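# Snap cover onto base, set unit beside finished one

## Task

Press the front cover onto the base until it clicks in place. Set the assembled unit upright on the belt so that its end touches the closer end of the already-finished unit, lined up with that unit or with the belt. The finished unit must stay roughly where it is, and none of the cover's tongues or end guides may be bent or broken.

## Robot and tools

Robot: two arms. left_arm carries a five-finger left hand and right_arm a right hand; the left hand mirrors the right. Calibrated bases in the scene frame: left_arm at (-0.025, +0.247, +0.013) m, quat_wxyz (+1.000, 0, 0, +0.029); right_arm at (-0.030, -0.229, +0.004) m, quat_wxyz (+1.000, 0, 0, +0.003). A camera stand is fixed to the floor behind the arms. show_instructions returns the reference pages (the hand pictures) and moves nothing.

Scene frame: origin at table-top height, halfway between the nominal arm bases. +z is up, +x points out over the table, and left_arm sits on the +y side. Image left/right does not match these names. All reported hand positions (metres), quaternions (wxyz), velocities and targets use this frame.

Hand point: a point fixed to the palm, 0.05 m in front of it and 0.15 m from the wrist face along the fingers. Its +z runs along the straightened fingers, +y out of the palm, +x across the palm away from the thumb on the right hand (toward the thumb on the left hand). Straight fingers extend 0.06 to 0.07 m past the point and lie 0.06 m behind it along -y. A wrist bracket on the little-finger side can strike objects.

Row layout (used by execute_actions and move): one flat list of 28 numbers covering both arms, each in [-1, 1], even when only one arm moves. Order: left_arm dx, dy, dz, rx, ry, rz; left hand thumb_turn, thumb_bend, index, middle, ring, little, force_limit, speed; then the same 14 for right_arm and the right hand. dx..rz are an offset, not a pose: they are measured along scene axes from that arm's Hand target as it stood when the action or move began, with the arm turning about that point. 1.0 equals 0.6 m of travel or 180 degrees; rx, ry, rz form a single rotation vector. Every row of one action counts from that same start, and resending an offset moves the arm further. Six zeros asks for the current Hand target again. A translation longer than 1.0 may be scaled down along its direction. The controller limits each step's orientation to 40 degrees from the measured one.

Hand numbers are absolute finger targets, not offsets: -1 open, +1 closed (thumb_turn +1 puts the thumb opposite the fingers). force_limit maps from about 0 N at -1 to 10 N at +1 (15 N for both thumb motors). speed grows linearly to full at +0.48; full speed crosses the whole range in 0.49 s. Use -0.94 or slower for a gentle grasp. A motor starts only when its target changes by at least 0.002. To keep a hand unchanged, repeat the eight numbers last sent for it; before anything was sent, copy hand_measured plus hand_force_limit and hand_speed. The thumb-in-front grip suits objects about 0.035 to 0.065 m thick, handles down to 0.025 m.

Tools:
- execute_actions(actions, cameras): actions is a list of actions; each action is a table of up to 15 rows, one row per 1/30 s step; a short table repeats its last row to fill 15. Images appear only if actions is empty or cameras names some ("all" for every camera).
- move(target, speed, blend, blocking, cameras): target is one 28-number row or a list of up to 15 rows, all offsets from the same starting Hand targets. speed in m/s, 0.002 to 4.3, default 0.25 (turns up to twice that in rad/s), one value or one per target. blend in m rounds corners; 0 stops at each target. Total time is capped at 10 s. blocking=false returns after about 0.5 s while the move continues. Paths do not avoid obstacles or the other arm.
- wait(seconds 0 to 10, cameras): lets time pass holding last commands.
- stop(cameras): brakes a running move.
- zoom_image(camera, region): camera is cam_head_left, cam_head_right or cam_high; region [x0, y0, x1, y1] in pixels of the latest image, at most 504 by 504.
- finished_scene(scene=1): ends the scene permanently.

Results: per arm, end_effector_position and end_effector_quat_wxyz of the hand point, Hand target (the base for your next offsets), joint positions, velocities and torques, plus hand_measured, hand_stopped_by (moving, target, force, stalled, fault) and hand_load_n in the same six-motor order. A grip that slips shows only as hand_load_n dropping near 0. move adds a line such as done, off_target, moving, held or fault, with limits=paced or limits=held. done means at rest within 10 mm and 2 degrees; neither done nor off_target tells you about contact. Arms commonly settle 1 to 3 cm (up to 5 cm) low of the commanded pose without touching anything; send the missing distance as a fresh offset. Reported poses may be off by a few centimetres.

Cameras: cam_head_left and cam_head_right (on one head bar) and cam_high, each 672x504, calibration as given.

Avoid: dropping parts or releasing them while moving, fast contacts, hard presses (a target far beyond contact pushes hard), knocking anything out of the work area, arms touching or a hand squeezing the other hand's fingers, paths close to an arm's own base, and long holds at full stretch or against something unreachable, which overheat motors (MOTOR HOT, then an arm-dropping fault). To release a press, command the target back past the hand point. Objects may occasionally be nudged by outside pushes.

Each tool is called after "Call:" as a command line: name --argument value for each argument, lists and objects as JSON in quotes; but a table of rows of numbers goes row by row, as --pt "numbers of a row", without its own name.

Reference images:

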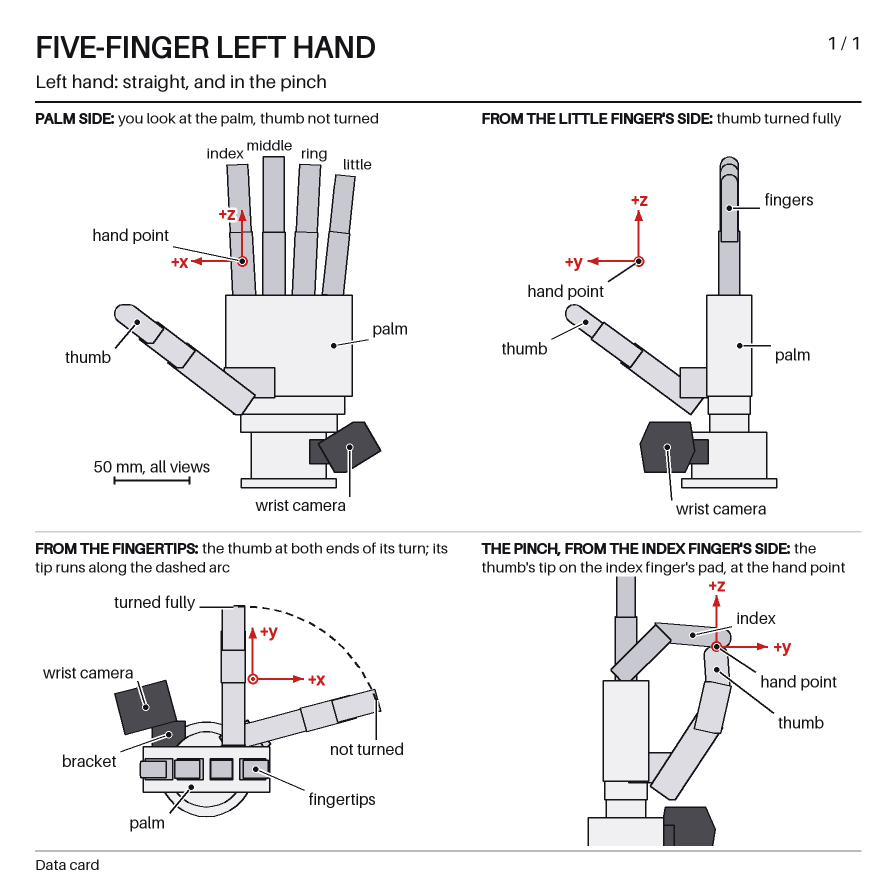

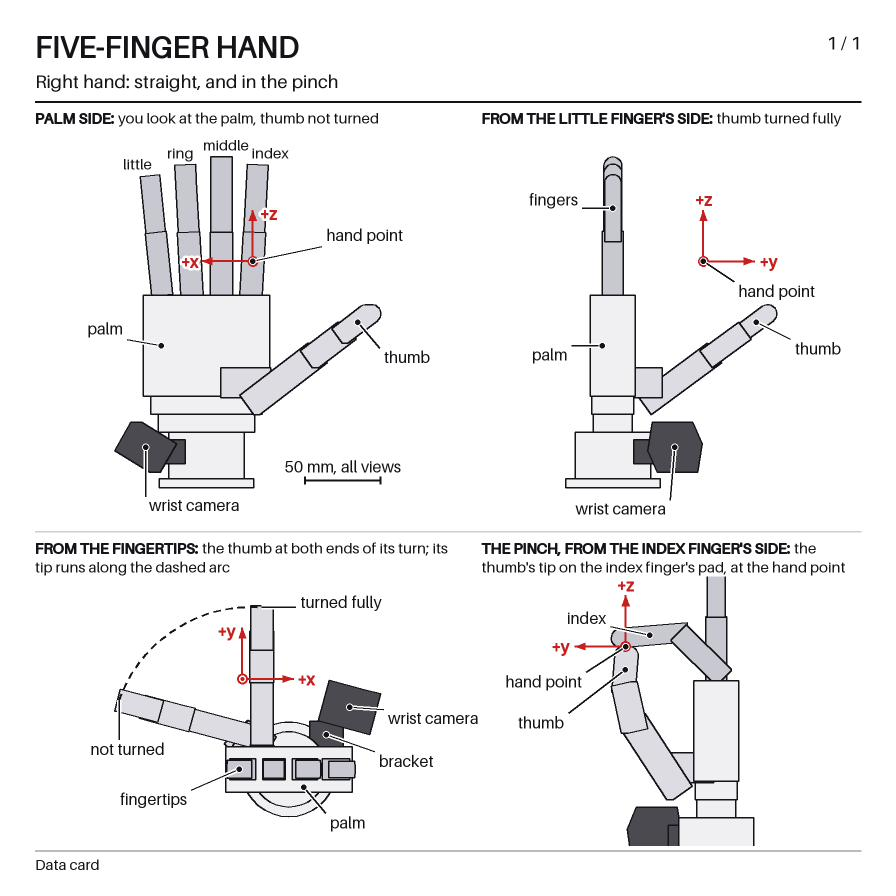

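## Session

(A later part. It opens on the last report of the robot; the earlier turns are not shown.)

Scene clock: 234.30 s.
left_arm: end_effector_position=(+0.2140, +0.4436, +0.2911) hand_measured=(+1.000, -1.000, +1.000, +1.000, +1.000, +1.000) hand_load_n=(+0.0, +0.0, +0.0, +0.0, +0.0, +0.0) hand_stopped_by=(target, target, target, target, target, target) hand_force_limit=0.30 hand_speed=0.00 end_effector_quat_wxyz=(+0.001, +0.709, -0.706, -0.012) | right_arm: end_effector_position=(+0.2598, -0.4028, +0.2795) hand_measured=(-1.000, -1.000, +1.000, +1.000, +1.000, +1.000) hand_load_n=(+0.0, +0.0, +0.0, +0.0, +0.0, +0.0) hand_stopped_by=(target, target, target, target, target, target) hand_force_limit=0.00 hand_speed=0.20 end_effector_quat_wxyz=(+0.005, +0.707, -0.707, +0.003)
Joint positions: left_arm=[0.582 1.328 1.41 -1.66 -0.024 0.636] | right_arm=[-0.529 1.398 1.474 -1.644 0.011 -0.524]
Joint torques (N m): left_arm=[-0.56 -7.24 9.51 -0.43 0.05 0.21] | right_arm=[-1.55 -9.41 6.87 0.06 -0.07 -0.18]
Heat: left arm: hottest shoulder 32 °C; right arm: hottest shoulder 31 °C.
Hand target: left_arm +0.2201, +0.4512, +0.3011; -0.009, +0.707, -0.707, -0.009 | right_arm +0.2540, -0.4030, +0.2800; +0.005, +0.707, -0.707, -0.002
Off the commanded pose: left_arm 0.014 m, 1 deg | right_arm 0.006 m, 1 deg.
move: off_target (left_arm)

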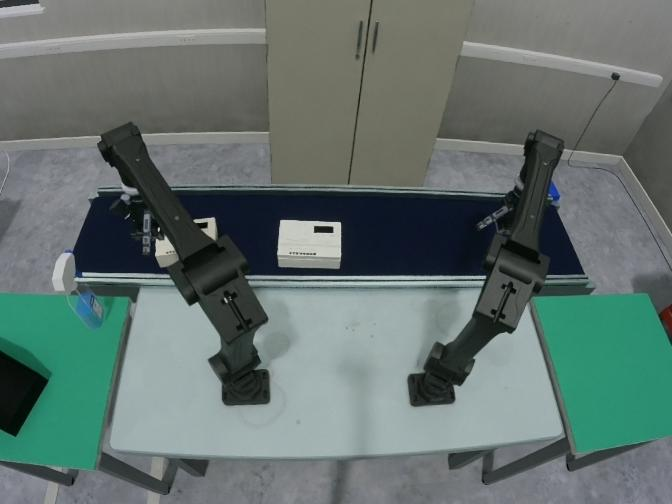

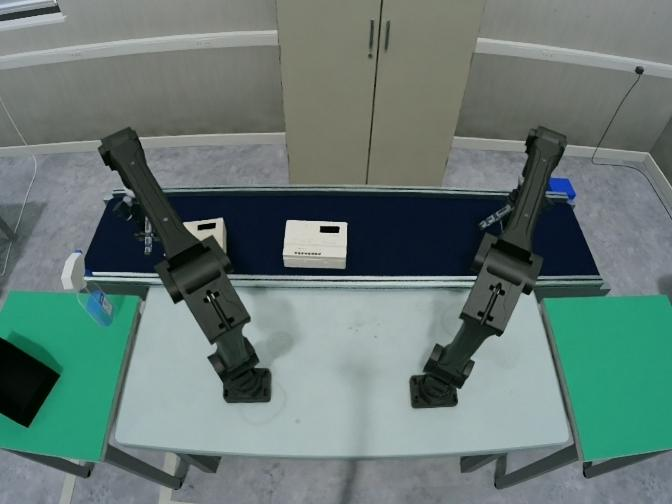

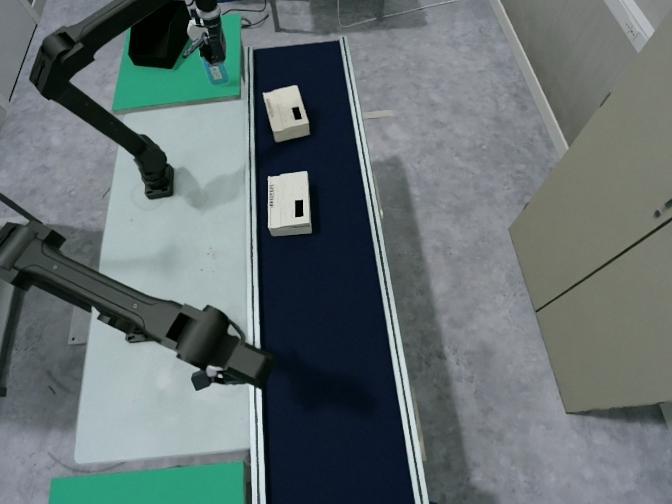

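Call:
zoom_image --camera "cam_high" --region '[255, 75, 325, 155]'

Call:
zoom_image --camera "cam_high" --region '[285, 100, 315, 150]'

Call:
zoom_image --camera "cam_high" --region '[255, 165, 325, 245]'

Call:
zoom_image --camera "cam_high" --region '[260, 165, 290, 215]'

Call:
zoom_image --camera "cam_high" --region '[260, 200, 290, 250]'

Scaled by 6.300 from the camera's 672x504 image, which has a finer 960x720 frame.

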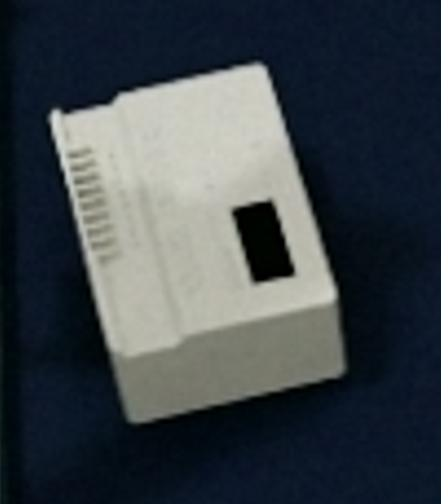

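Scaled by 10.080 from the camera's 672x504 image, which has a finer 960x720 frame.

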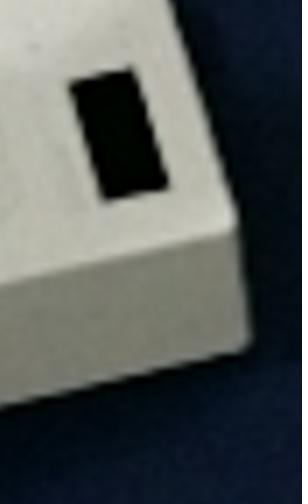

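Scaled by 6.300 from the camera's 672x504 image, which has a finer 960x720 frame.

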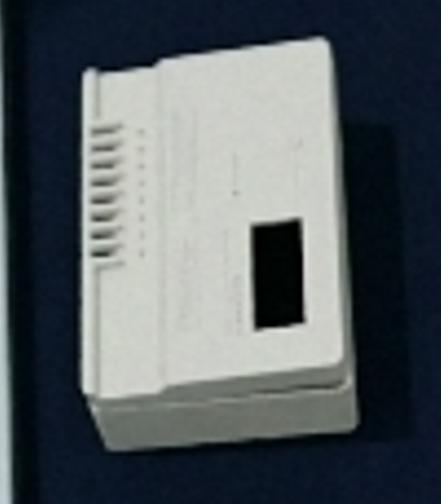

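Scaled by 10.080 from the camera's 672x504 image, which has a finer 960x720 frame.

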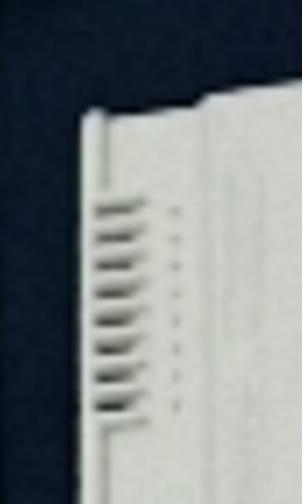

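Scaled by 10.080 from the camera's 672x504 image, which has a finer 960x720 frame.

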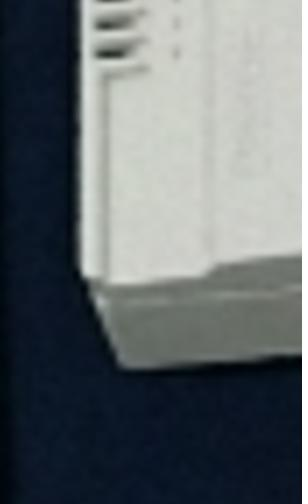

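Call:
zoom_image --camera "cam_head_left" --region '[275, 245, 311, 275]'

Call:
zoom_image --camera "cam_head_left" --region '[308, 245, 344, 275]'

Call:
zoom_image --camera "cam_head_right" --region '[281, 245, 317, 275]'

Call:
zoom_image --camera "cam_head_right" --region '[314, 245, 350, 275]'

Call:
zoom_image --camera "cam_head_left" --region '[154, 240, 190, 270]'

Scaled by 14.000 from the camera's 672x504 image, which has a finer 960x720 frame.

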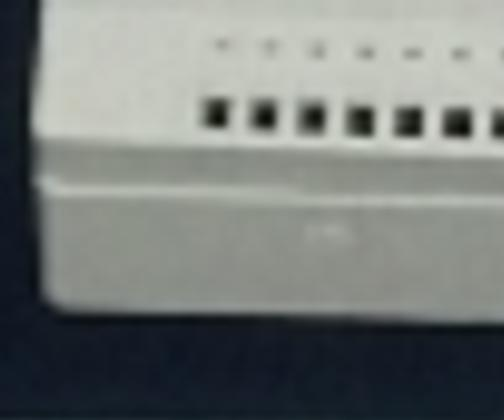

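Scaled by 14.000 from the camera's 672x504 image, which has a finer 960x720 frame.

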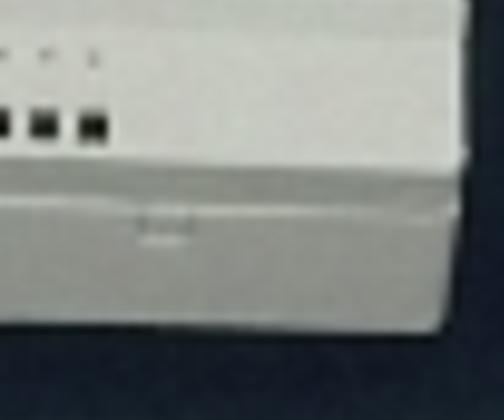

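Scaled by 14.000 from the camera's 672x504 image, which has a finer 960x720 frame.

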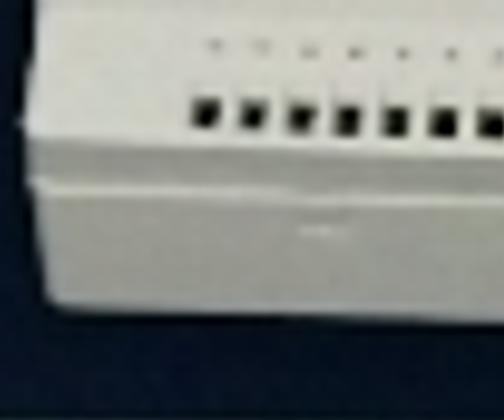

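Scaled by 14.000 from the camera's 672x504 image, which has a finer 960x720 frame.

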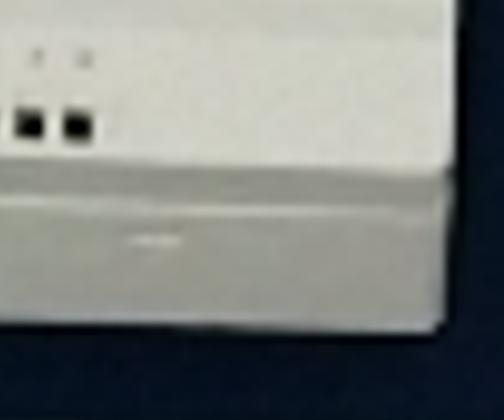

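Scaled by 14.000 from the camera's 672x504 image, which has a finer 960x720 frame.

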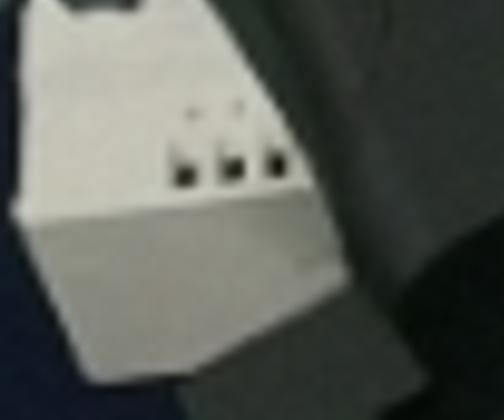

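Call:
zoom_image --camera "cam_head_right" --region '[200, 210, 236, 240]'

Call:
zoom_image --camera "cam_head_right" --region '[175, 240, 211, 270]'

Call:
zoom_image --camera "cam_high" --region '[260, 80, 290, 130]'

Call:
zoom_image --camera "cam_high" --region '[260, 105, 290, 155]'

Scaled by 14.000 from the camera's 672x504 image, which has a finer 960x720 frame.

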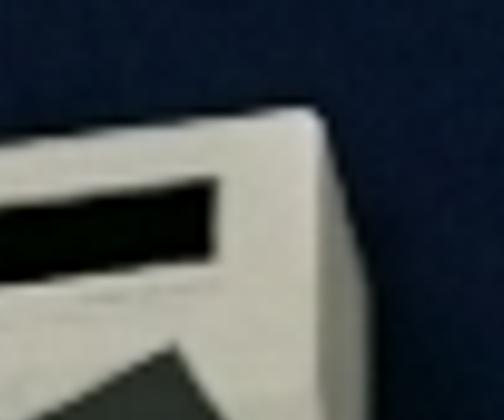

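Scaled by 14.000 from the camera's 672x504 image, which has a finer 960x720 frame.

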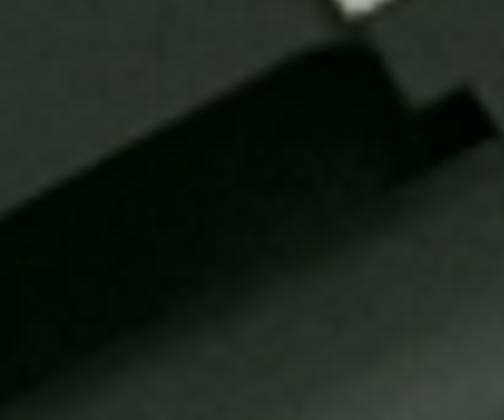

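Scaled by 10.080 from the camera's 672x504 image, which has a finer 960x720 frame.

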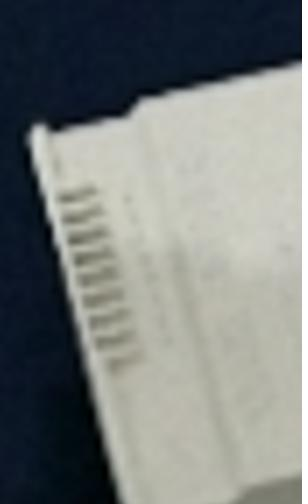

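Scaled by 10.080 from the camera's 672x504 image, which has a finer 960x720 frame.

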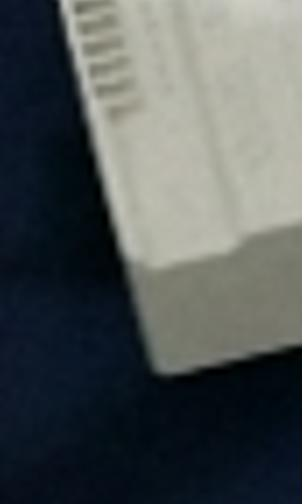

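Call:
zoom_image --camera "cam_high" --region '[264, 222, 282, 240]'

Call:
zoom_image --camera "cam_high" --region '[298, 218, 316, 236]'

Call:
zoom_image --camera "cam_high" --region '[268, 126, 286, 144]'

Call:
zoom_image --camera "cam_high" --region '[298, 118, 316, 136]'

Scaled by 28.000 from the camera's 672x504 image, which has a finer 960x720 frame.

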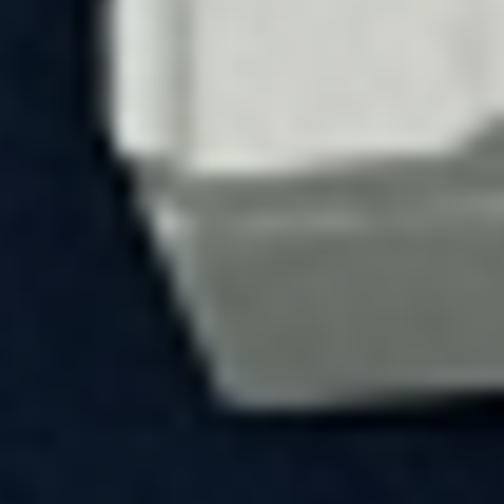

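Scaled by 28.000 from the camera's 672x504 image, which has a finer 960x720 frame.

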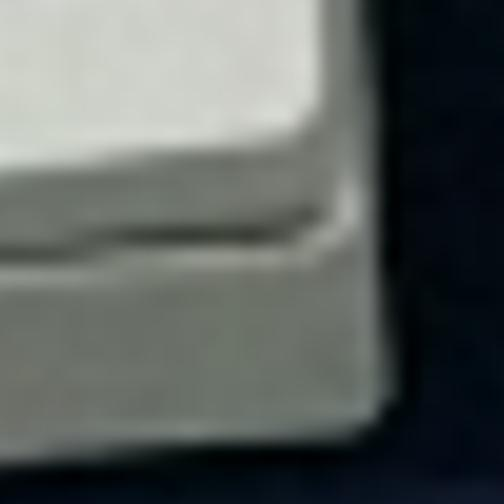

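Scaled by 28.000 from the camera's 672x504 image, which has a finer 960x720 frame.

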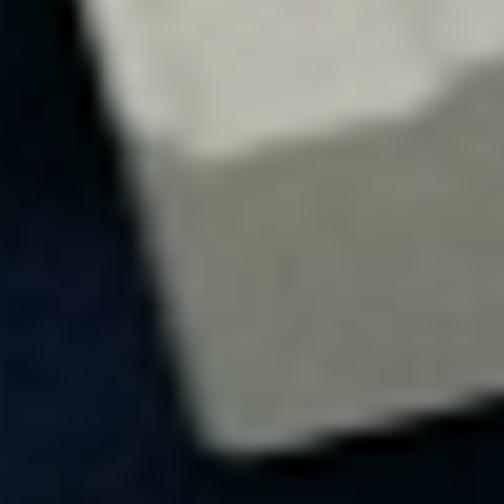

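Scaled by 28.000 from the camera's 672x504 image, which has a finer 960x720 frame.

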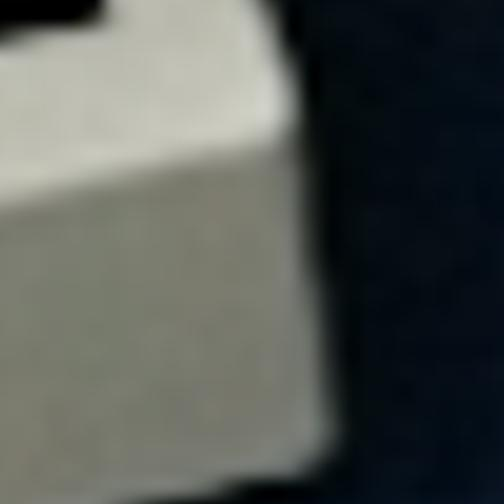

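Call:
zoom_image --camera "cam_high" --region '[298, 164, 316, 182]'

Call:
zoom_image --camera "cam_high" --region '[300, 180, 318, 198]'

Call:
zoom_image --camera "cam_high" --region '[300, 198, 318, 216]'

Call:
zoom_image --camera "cam_high" --region '[280, 218, 298, 236]'

Call:
zoom_image --camera "cam_high" --region '[262, 168, 280, 186]'

Scaled by 28.000 from the camera's 672x504 image, which has a finer 960x720 frame.

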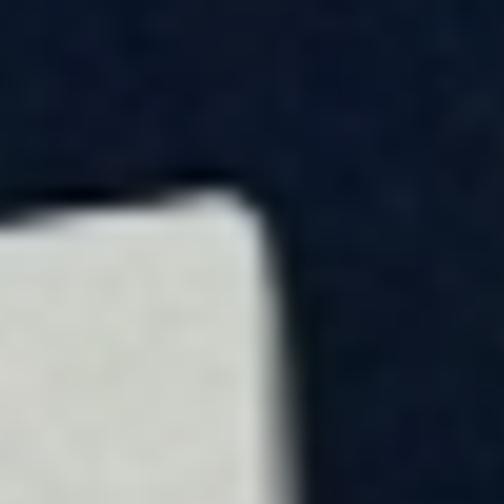

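Scaled by 28.000 from the camera's 672x504 image, which has a finer 960x720 frame.

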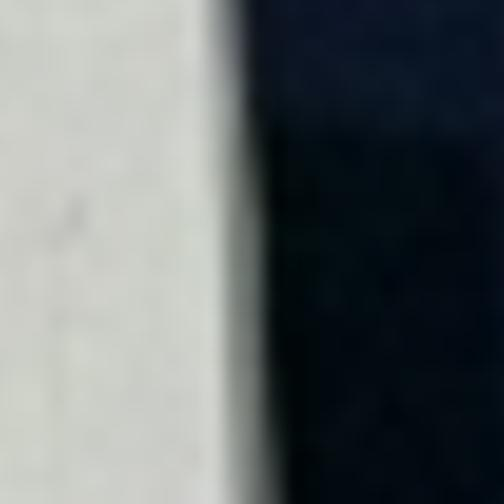

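Scaled by 28.000 from the camera's 672x504 image, which has a finer 960x720 frame.

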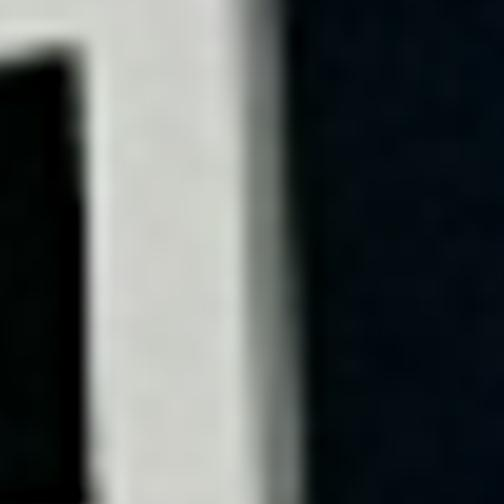

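Scaled by 28.000 from the camera's 672x504 image, which has a finer 960x720 frame.

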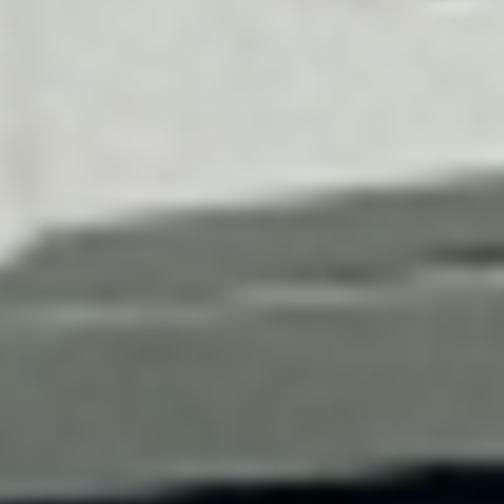

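Scaled by 28.000 from the camera's 672x504 image, which has a finer 960x720 frame.

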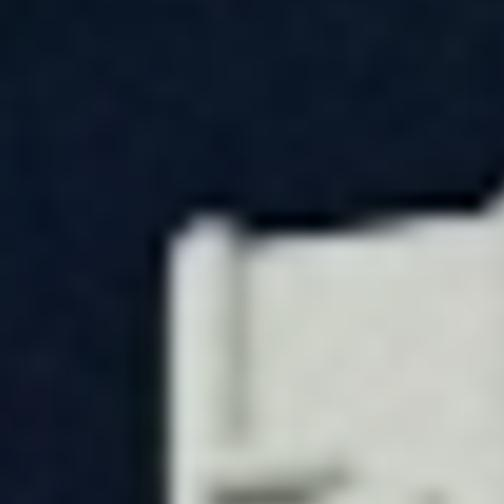

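Call:
zoom_image --camera "cam_head_left" --region '[274, 250, 292, 268]'

Call:
zoom_image --camera "cam_head_left" --region '[290, 252, 308, 270]'

Call:
zoom_image --camera "cam_head_left" --region '[308, 252, 326, 270]'

Call:
zoom_image --camera "cam_head_left" --region '[326, 252, 344, 270]'

Call:
zoom_image --camera "cam_head_right" --region '[316, 252, 334, 270]'

Call:
zoom_image --camera "cam_head_right" --region '[294, 252, 312, 270]'

Scaled by 28.000 from the camera's 672x504 image, which has a finer 960x720 frame.

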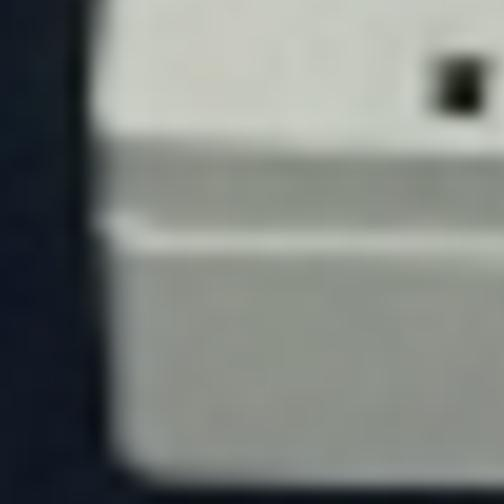

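Scaled by 28.000 from the camera's 672x504 image, which has a finer 960x720 frame.

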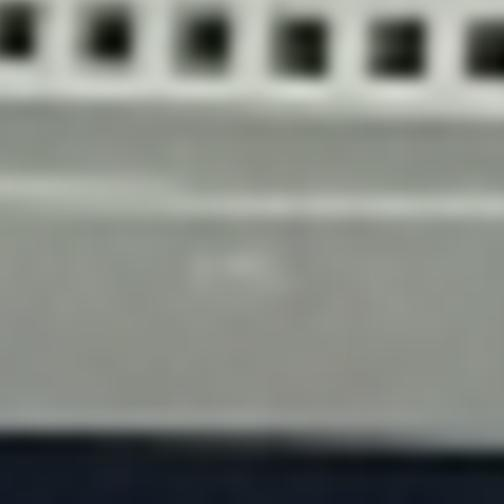

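Scaled by 28.000 from the camera's 672x504 image, which has a finer 960x720 frame.

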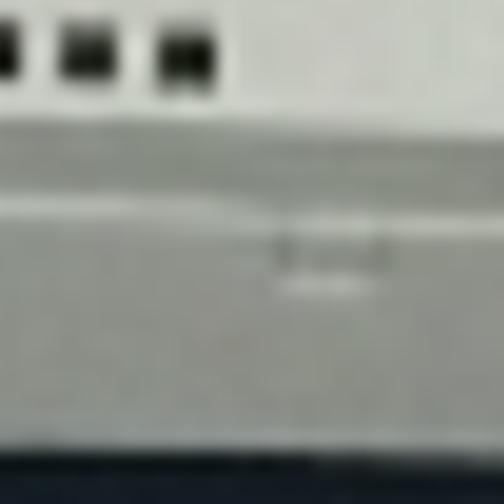

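Scaled by 28.000 from the camera's 672x504 image, which has a finer 960x720 frame.

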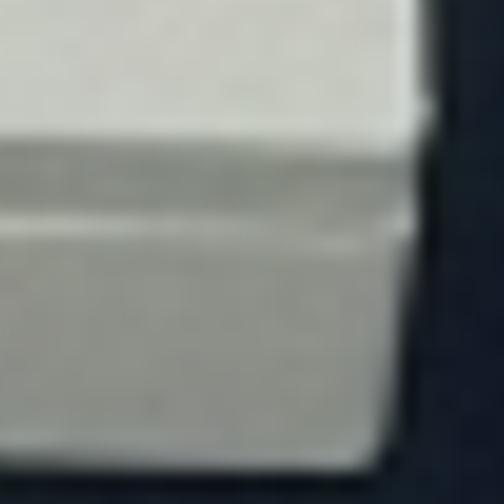

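Scaled by 28.000 from the camera's 672x504 image, which has a finer 960x720 frame.

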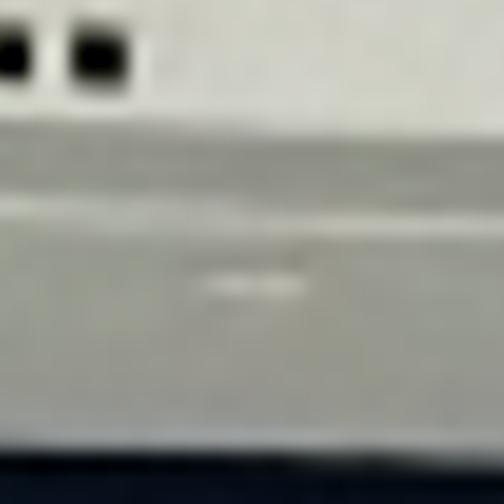

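Scaled by 28.000 from the camera's 672x504 image, which has a finer 960x720 frame.

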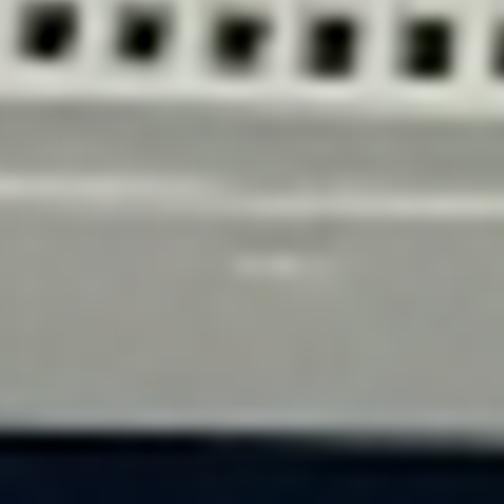

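Call:
move --pt "0.065 -0.752 -0.185 0 0 0 1 -1 -1 1 1 1 0.3 0 0 0 0 0 0 0 -1 -1 1 1 1 1 0 0.2" --pt "0.065 -0.755 -0.29 0 0 0 1 -1 -1 1 1 1 0.3 0 0 0 0 0 0 0 -1 -1 1 1 1 1 0 0.2" --speed '[0.35, 0.12]' --blend '[0.02, 0]' --cameras '["all"]'

Scene clock: 255.97 s.
left_arm: end_effector_position=(+0.2622, -0.0003, +0.1348) hand_measured=(+1.000, -1.000, -1.000, +1.000, +1.000, +1.000) hand_load_n=(+0.0, +0.0, +0.0, +0.0, +0.0, +0.0) hand_stopped_by=(target, target, target, target, target, target) hand_force_limit=0.30 hand_speed=0.00 end_effector_quat_wxyz=(-0.009, +0.706, -0.708, -0.003) | right_arm: end_effector_position=(+0.2598, -0.4028, +0.2795) hand_measured=(-1.000, -1.000, +1.000, +1.000, +1.000, +1.000) hand_load_n=(+0.0, +0.0, +0.0, +0.0, +0.0, +0.0) hand_stopped_by=(target, target, target, target, target, target) hand_force_limit=0.00 hand_speed=0.20 end_effector_quat_wxyz=(+0.005, +0.707, -0.707, +0.003)
Joint positions: left_arm=[-0.624 1.461 1.134 -1.244 -0.018 -0.562] | right_arm=[-0.529 1.398 1.474 -1.644 0.011 -0.524]
Joint torques (N m): left_arm=[-1.79 -8.76 5.52 0.1 -0.15 0] | right_arm=[-1.55 -9.47 6.87 0.08 -0.07 -0.18]
Heat: left arm: hottest shoulder 30 °C; right arm: hottest elbow 31 °C.
Hand target: left_arm +0.2590, -0.0020, +0.1272; -0.009, +0.707, -0.707, -0.009 | right_arm +0.2540, -0.4030, +0.2800; +0.005, +0.707, -0.707, -0.002
Off the commanded pose: left_arm 0.008 m, 1 deg | right_arm 0.006 m, 1 deg.
move: done

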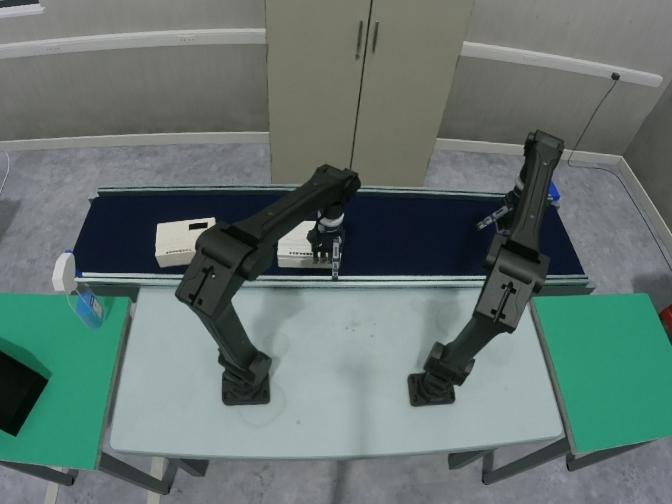

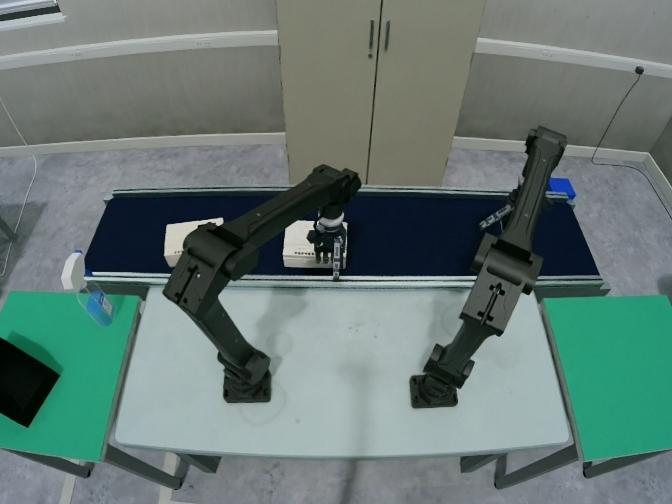

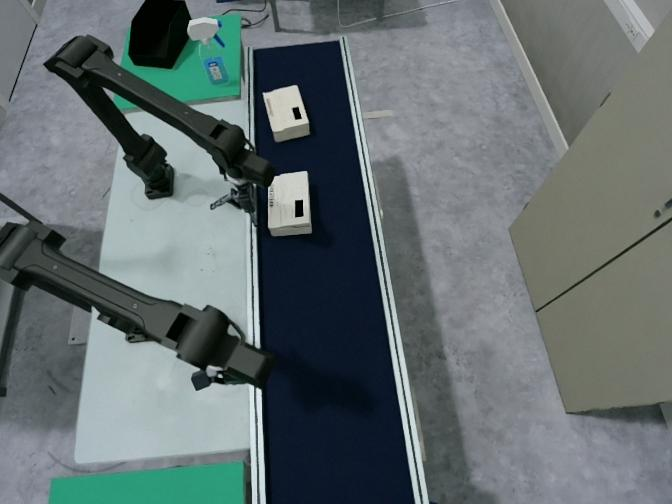

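Call:
zoom_image --camera "cam_high" --region '[240, 200, 290, 250]'

Call:
zoom_image --camera "cam_head_left" --region '[300, 220, 350, 290]'

Call:
zoom_image --camera "cam_head_right" --region '[310, 220, 360, 290]'

Scaled by 10.080 from the camera's 672x504 image, which has a finer 960x720 frame.

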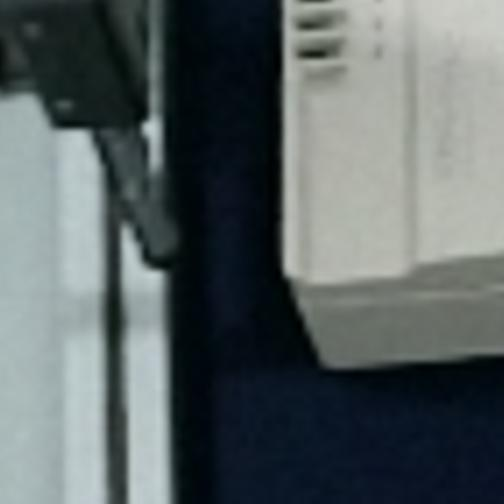

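Scaled by 7.200 from the camera's 672x504 image, which has a finer 960x720 frame.

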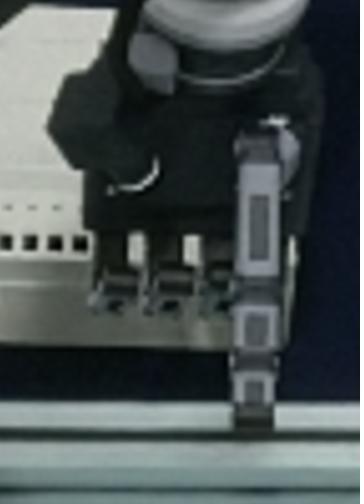

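Scaled by 7.200 from the camera's 672x504 image, which has a finer 960x720 frame.

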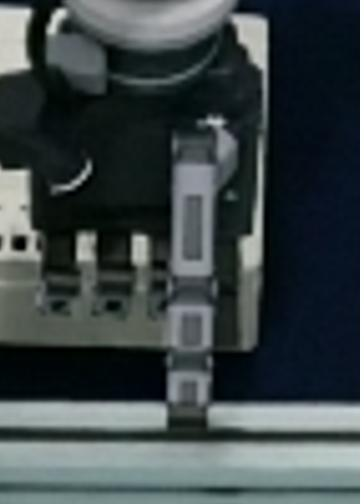

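Call:
move --target '[0.052, 0, -0.01, 0, 0, 0, -1, -1, -1, 1, 1, 1, 0.3, 0, 0, 0, 0, 0, 0, 0, -1, -1, 1, 1, 1, 1, 0, 0.2]' --speed 0.08 --cameras '["all"]'

Call:
zoom_image --camera "cam_high" --region '[240, 200, 290, 250]'

Call:
zoom_image --camera "cam_head_left" --region '[310, 230, 360, 280]'

Call:
zoom_image --camera "cam_head_right" --region '[310, 230, 360, 280]'

Scene clock: 258.53 s.
left_arm: end_effector_position=(+0.2700, +0.0061, +0.1108) hand_measured=(-1.000, -1.000, -1.000, +1.000, +1.000, +1.000) hand_load_n=(+0.0, +0.0, +0.0, +0.0, +0.0, +0.0) hand_stopped_by=(target, target, target, target, target, target) hand_force_limit=0.30 hand_speed=0.00 end_effector_quat_wxyz=(-0.003, +0.708, -0.706, -0.030) | right_arm: end_effector_position=(+0.2598, -0.4028, +0.2795) hand_measured=(-1.000, -1.000, +1.000, +1.000, +1.000, +1.000) hand_load_n=(+0.0, +0.0, +0.0, +0.0, +0.0, +0.0) hand_stopped_by=(target, target, target, target, target, target) hand_force_limit=0.00 hand_speed=0.20 end_effector_quat_wxyz=(+0.005, +0.707, -0.707, +0.003)
Joint positions: left_arm=[-0.6 1.531 1.138 -1.235 -0.02 -0.546] | right_arm=[-0.529 1.398 1.474 -1.644 0.011 -0.524]
Joint torques (N m): left_arm=[-0.5 -9.64 9.4 -0.01 -0.12 0.22] | right_arm=[-1.55 -9.47 6.87 0.08 -0.07 -0.18]
Heat: left arm: hottest shoulder 30 °C; right arm: hottest elbow 31 °C.
Hand target: left_arm +0.2903, -0.0019, +0.1212; -0.009, +0.707, -0.707, -0.009 | right_arm +0.2540, -0.4030, +0.2800; +0.005, +0.707, -0.707, -0.002
Off the commanded pose: left_arm 0.024 m, 3 deg | right_arm 0.006 m, 1 deg.
move: off_target (left_arm)

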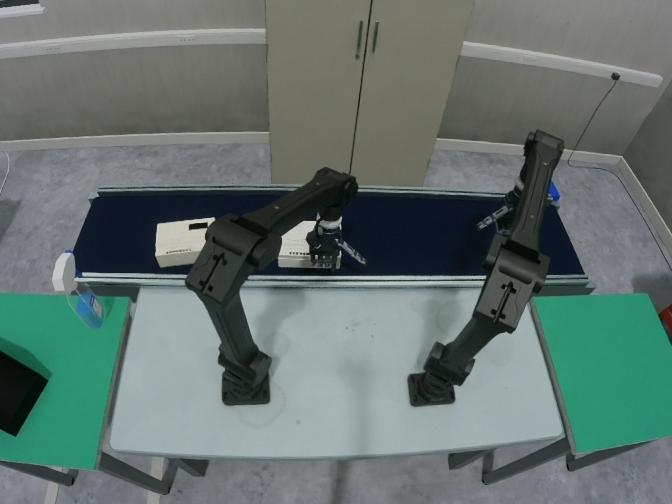

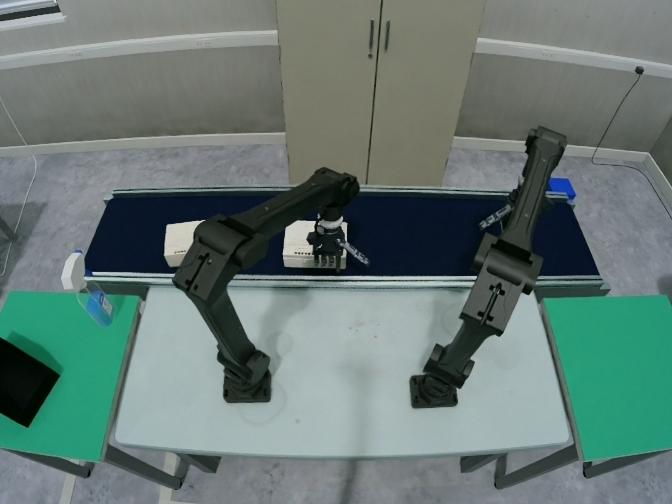

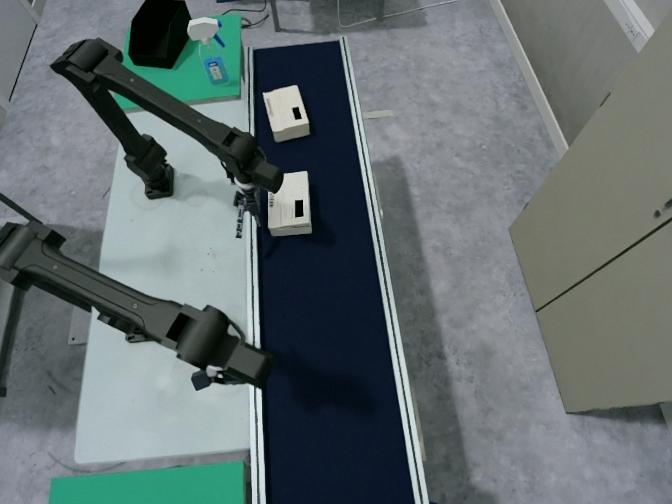

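Scaled by 10.080 from the camera's 672x504 image, which has a finer 960x720 frame.

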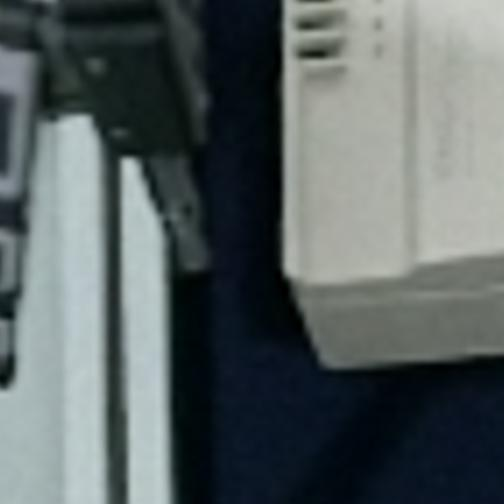

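Scaled by 10.080 from the camera's 672x504 image, which has a finer 960x720 frame.

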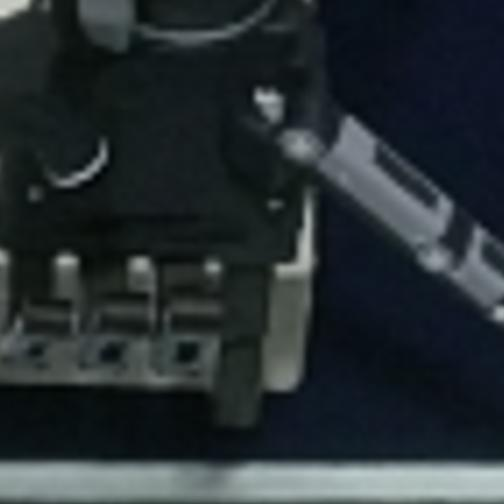

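Scaled by 10.080 from the camera's 672x504 image, which has a finer 960x720 frame.

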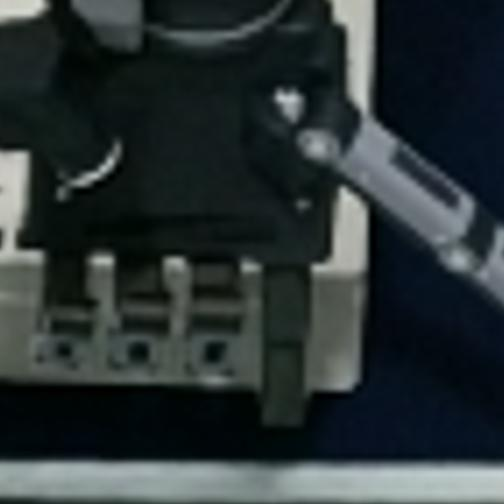

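Call:
move --target '[0.028, -0.0133, 0.0237, 0, 0, 0, -1, -1, -1, 1, 1, 1, 0.3, 0, 0, 0, 0, 0, 0, 0, -1, -1, 1, 1, 1, 1, 0, 0.2]' --speed 0.06 --cameras '["all"]'

Call:
zoom_image --camera "cam_high" --region '[240, 200, 290, 250]'

Call:
zoom_image --camera "cam_head_left" --region '[310, 230, 360, 280]'

Scene clock: 260.13 s.
left_arm: end_effector_position=(+0.2897, -0.0049, +0.1250) hand_measured=(-1.000, -1.000, -1.000, +1.000, +1.000, +1.000) hand_load_n=(+0.0, +0.0, +0.0, +0.0, +0.0, +0.0) hand_stopped_by=(target, target, target, target, target, target) hand_force_limit=0.30 hand_speed=0.00 end_effector_quat_wxyz=(-0.005, +0.708, -0.706, -0.022) | right_arm: end_effector_position=(+0.2598, -0.4028, +0.2795) hand_measured=(-1.000, -1.000, +1.000, +1.000, +1.000, +1.000) hand_load_n=(+0.0, +0.0, +0.0, +0.0, +0.0, +0.0) hand_stopped_by=(target, target, target, target, target, target) hand_force_limit=0.00 hand_speed=0.20 end_effector_quat_wxyz=(+0.005, +0.707, -0.707, +0.003)
Joint positions: left_arm=[-0.599 1.561 1.215 -1.264 -0.02 -0.543] | right_arm=[-0.529 1.398 1.474 -1.644 0.011 -0.524]
Joint torques (N m): left_arm=[-0.44 -9.88 9.69 -0.51 -0.12 0.21] | right_arm=[-1.61 -9.41 6.89 0.06 -0.07 -0.18]
Heat: left arm: hottest shoulder 30 °C; right arm: hottest elbow 31 °C.
Hand target: left_arm +0.3071, -0.0100, +0.1354; -0.009, +0.707, -0.707, -0.009 | right_arm +0.2540, -0.4030, +0.2800; +0.005, +0.707, -0.707, -0.002
Off the commanded pose: left_arm 0.021 m, 2 deg | right_arm 0.006 m, 1 deg.
move: off_target (left_arm)

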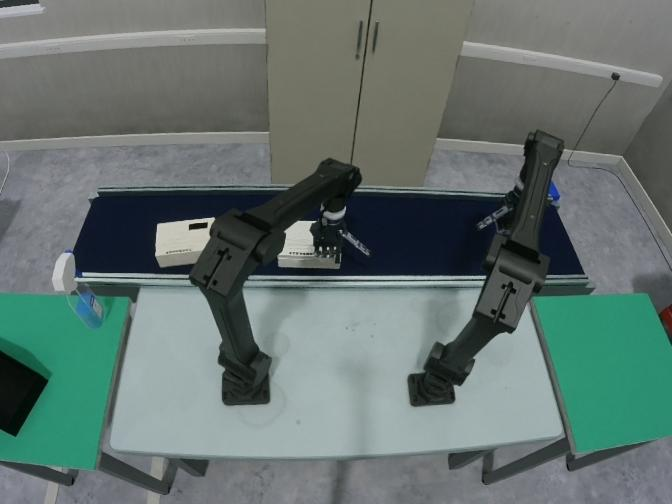

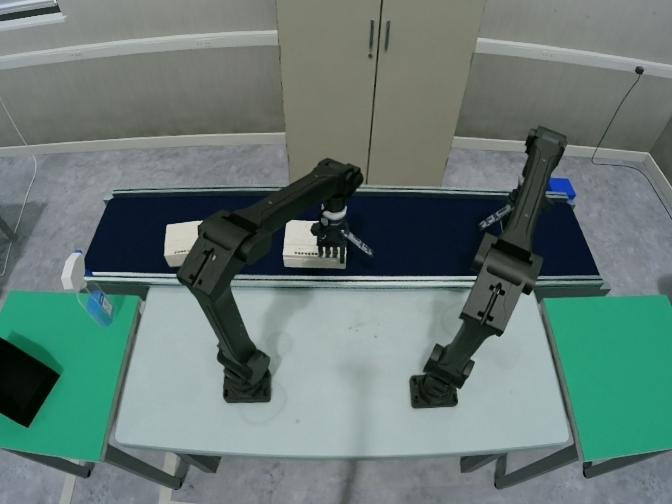

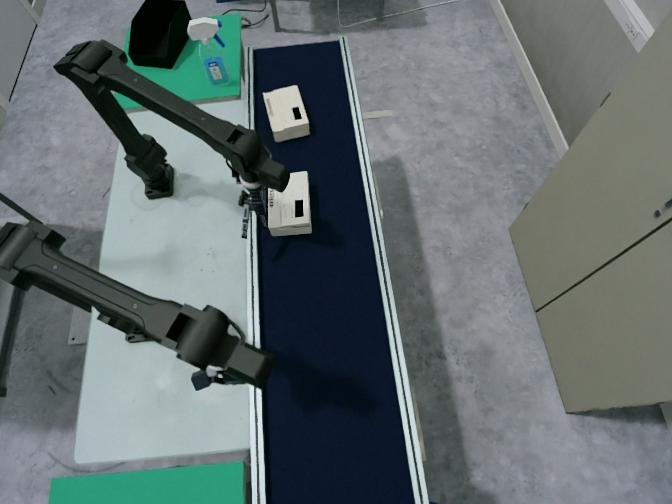

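Scaled by 10.080 from the camera's 672x504 image, which has a finer 960x720 frame.

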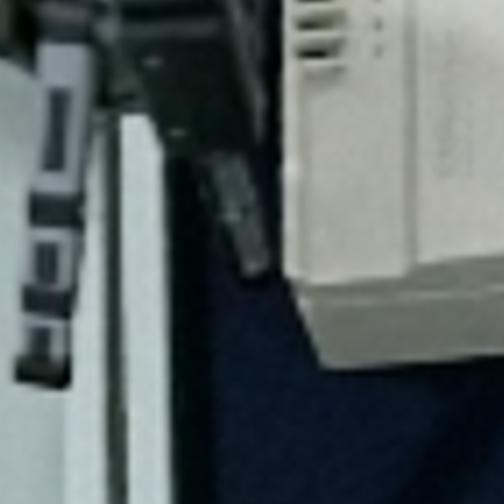

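Scaled by 10.080 from the camera's 672x504 image, which has a finer 960x720 frame.

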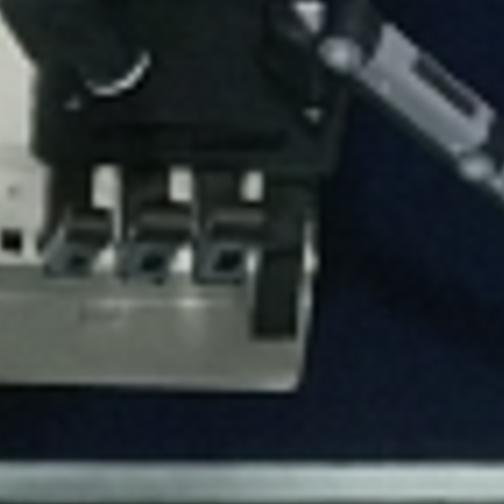

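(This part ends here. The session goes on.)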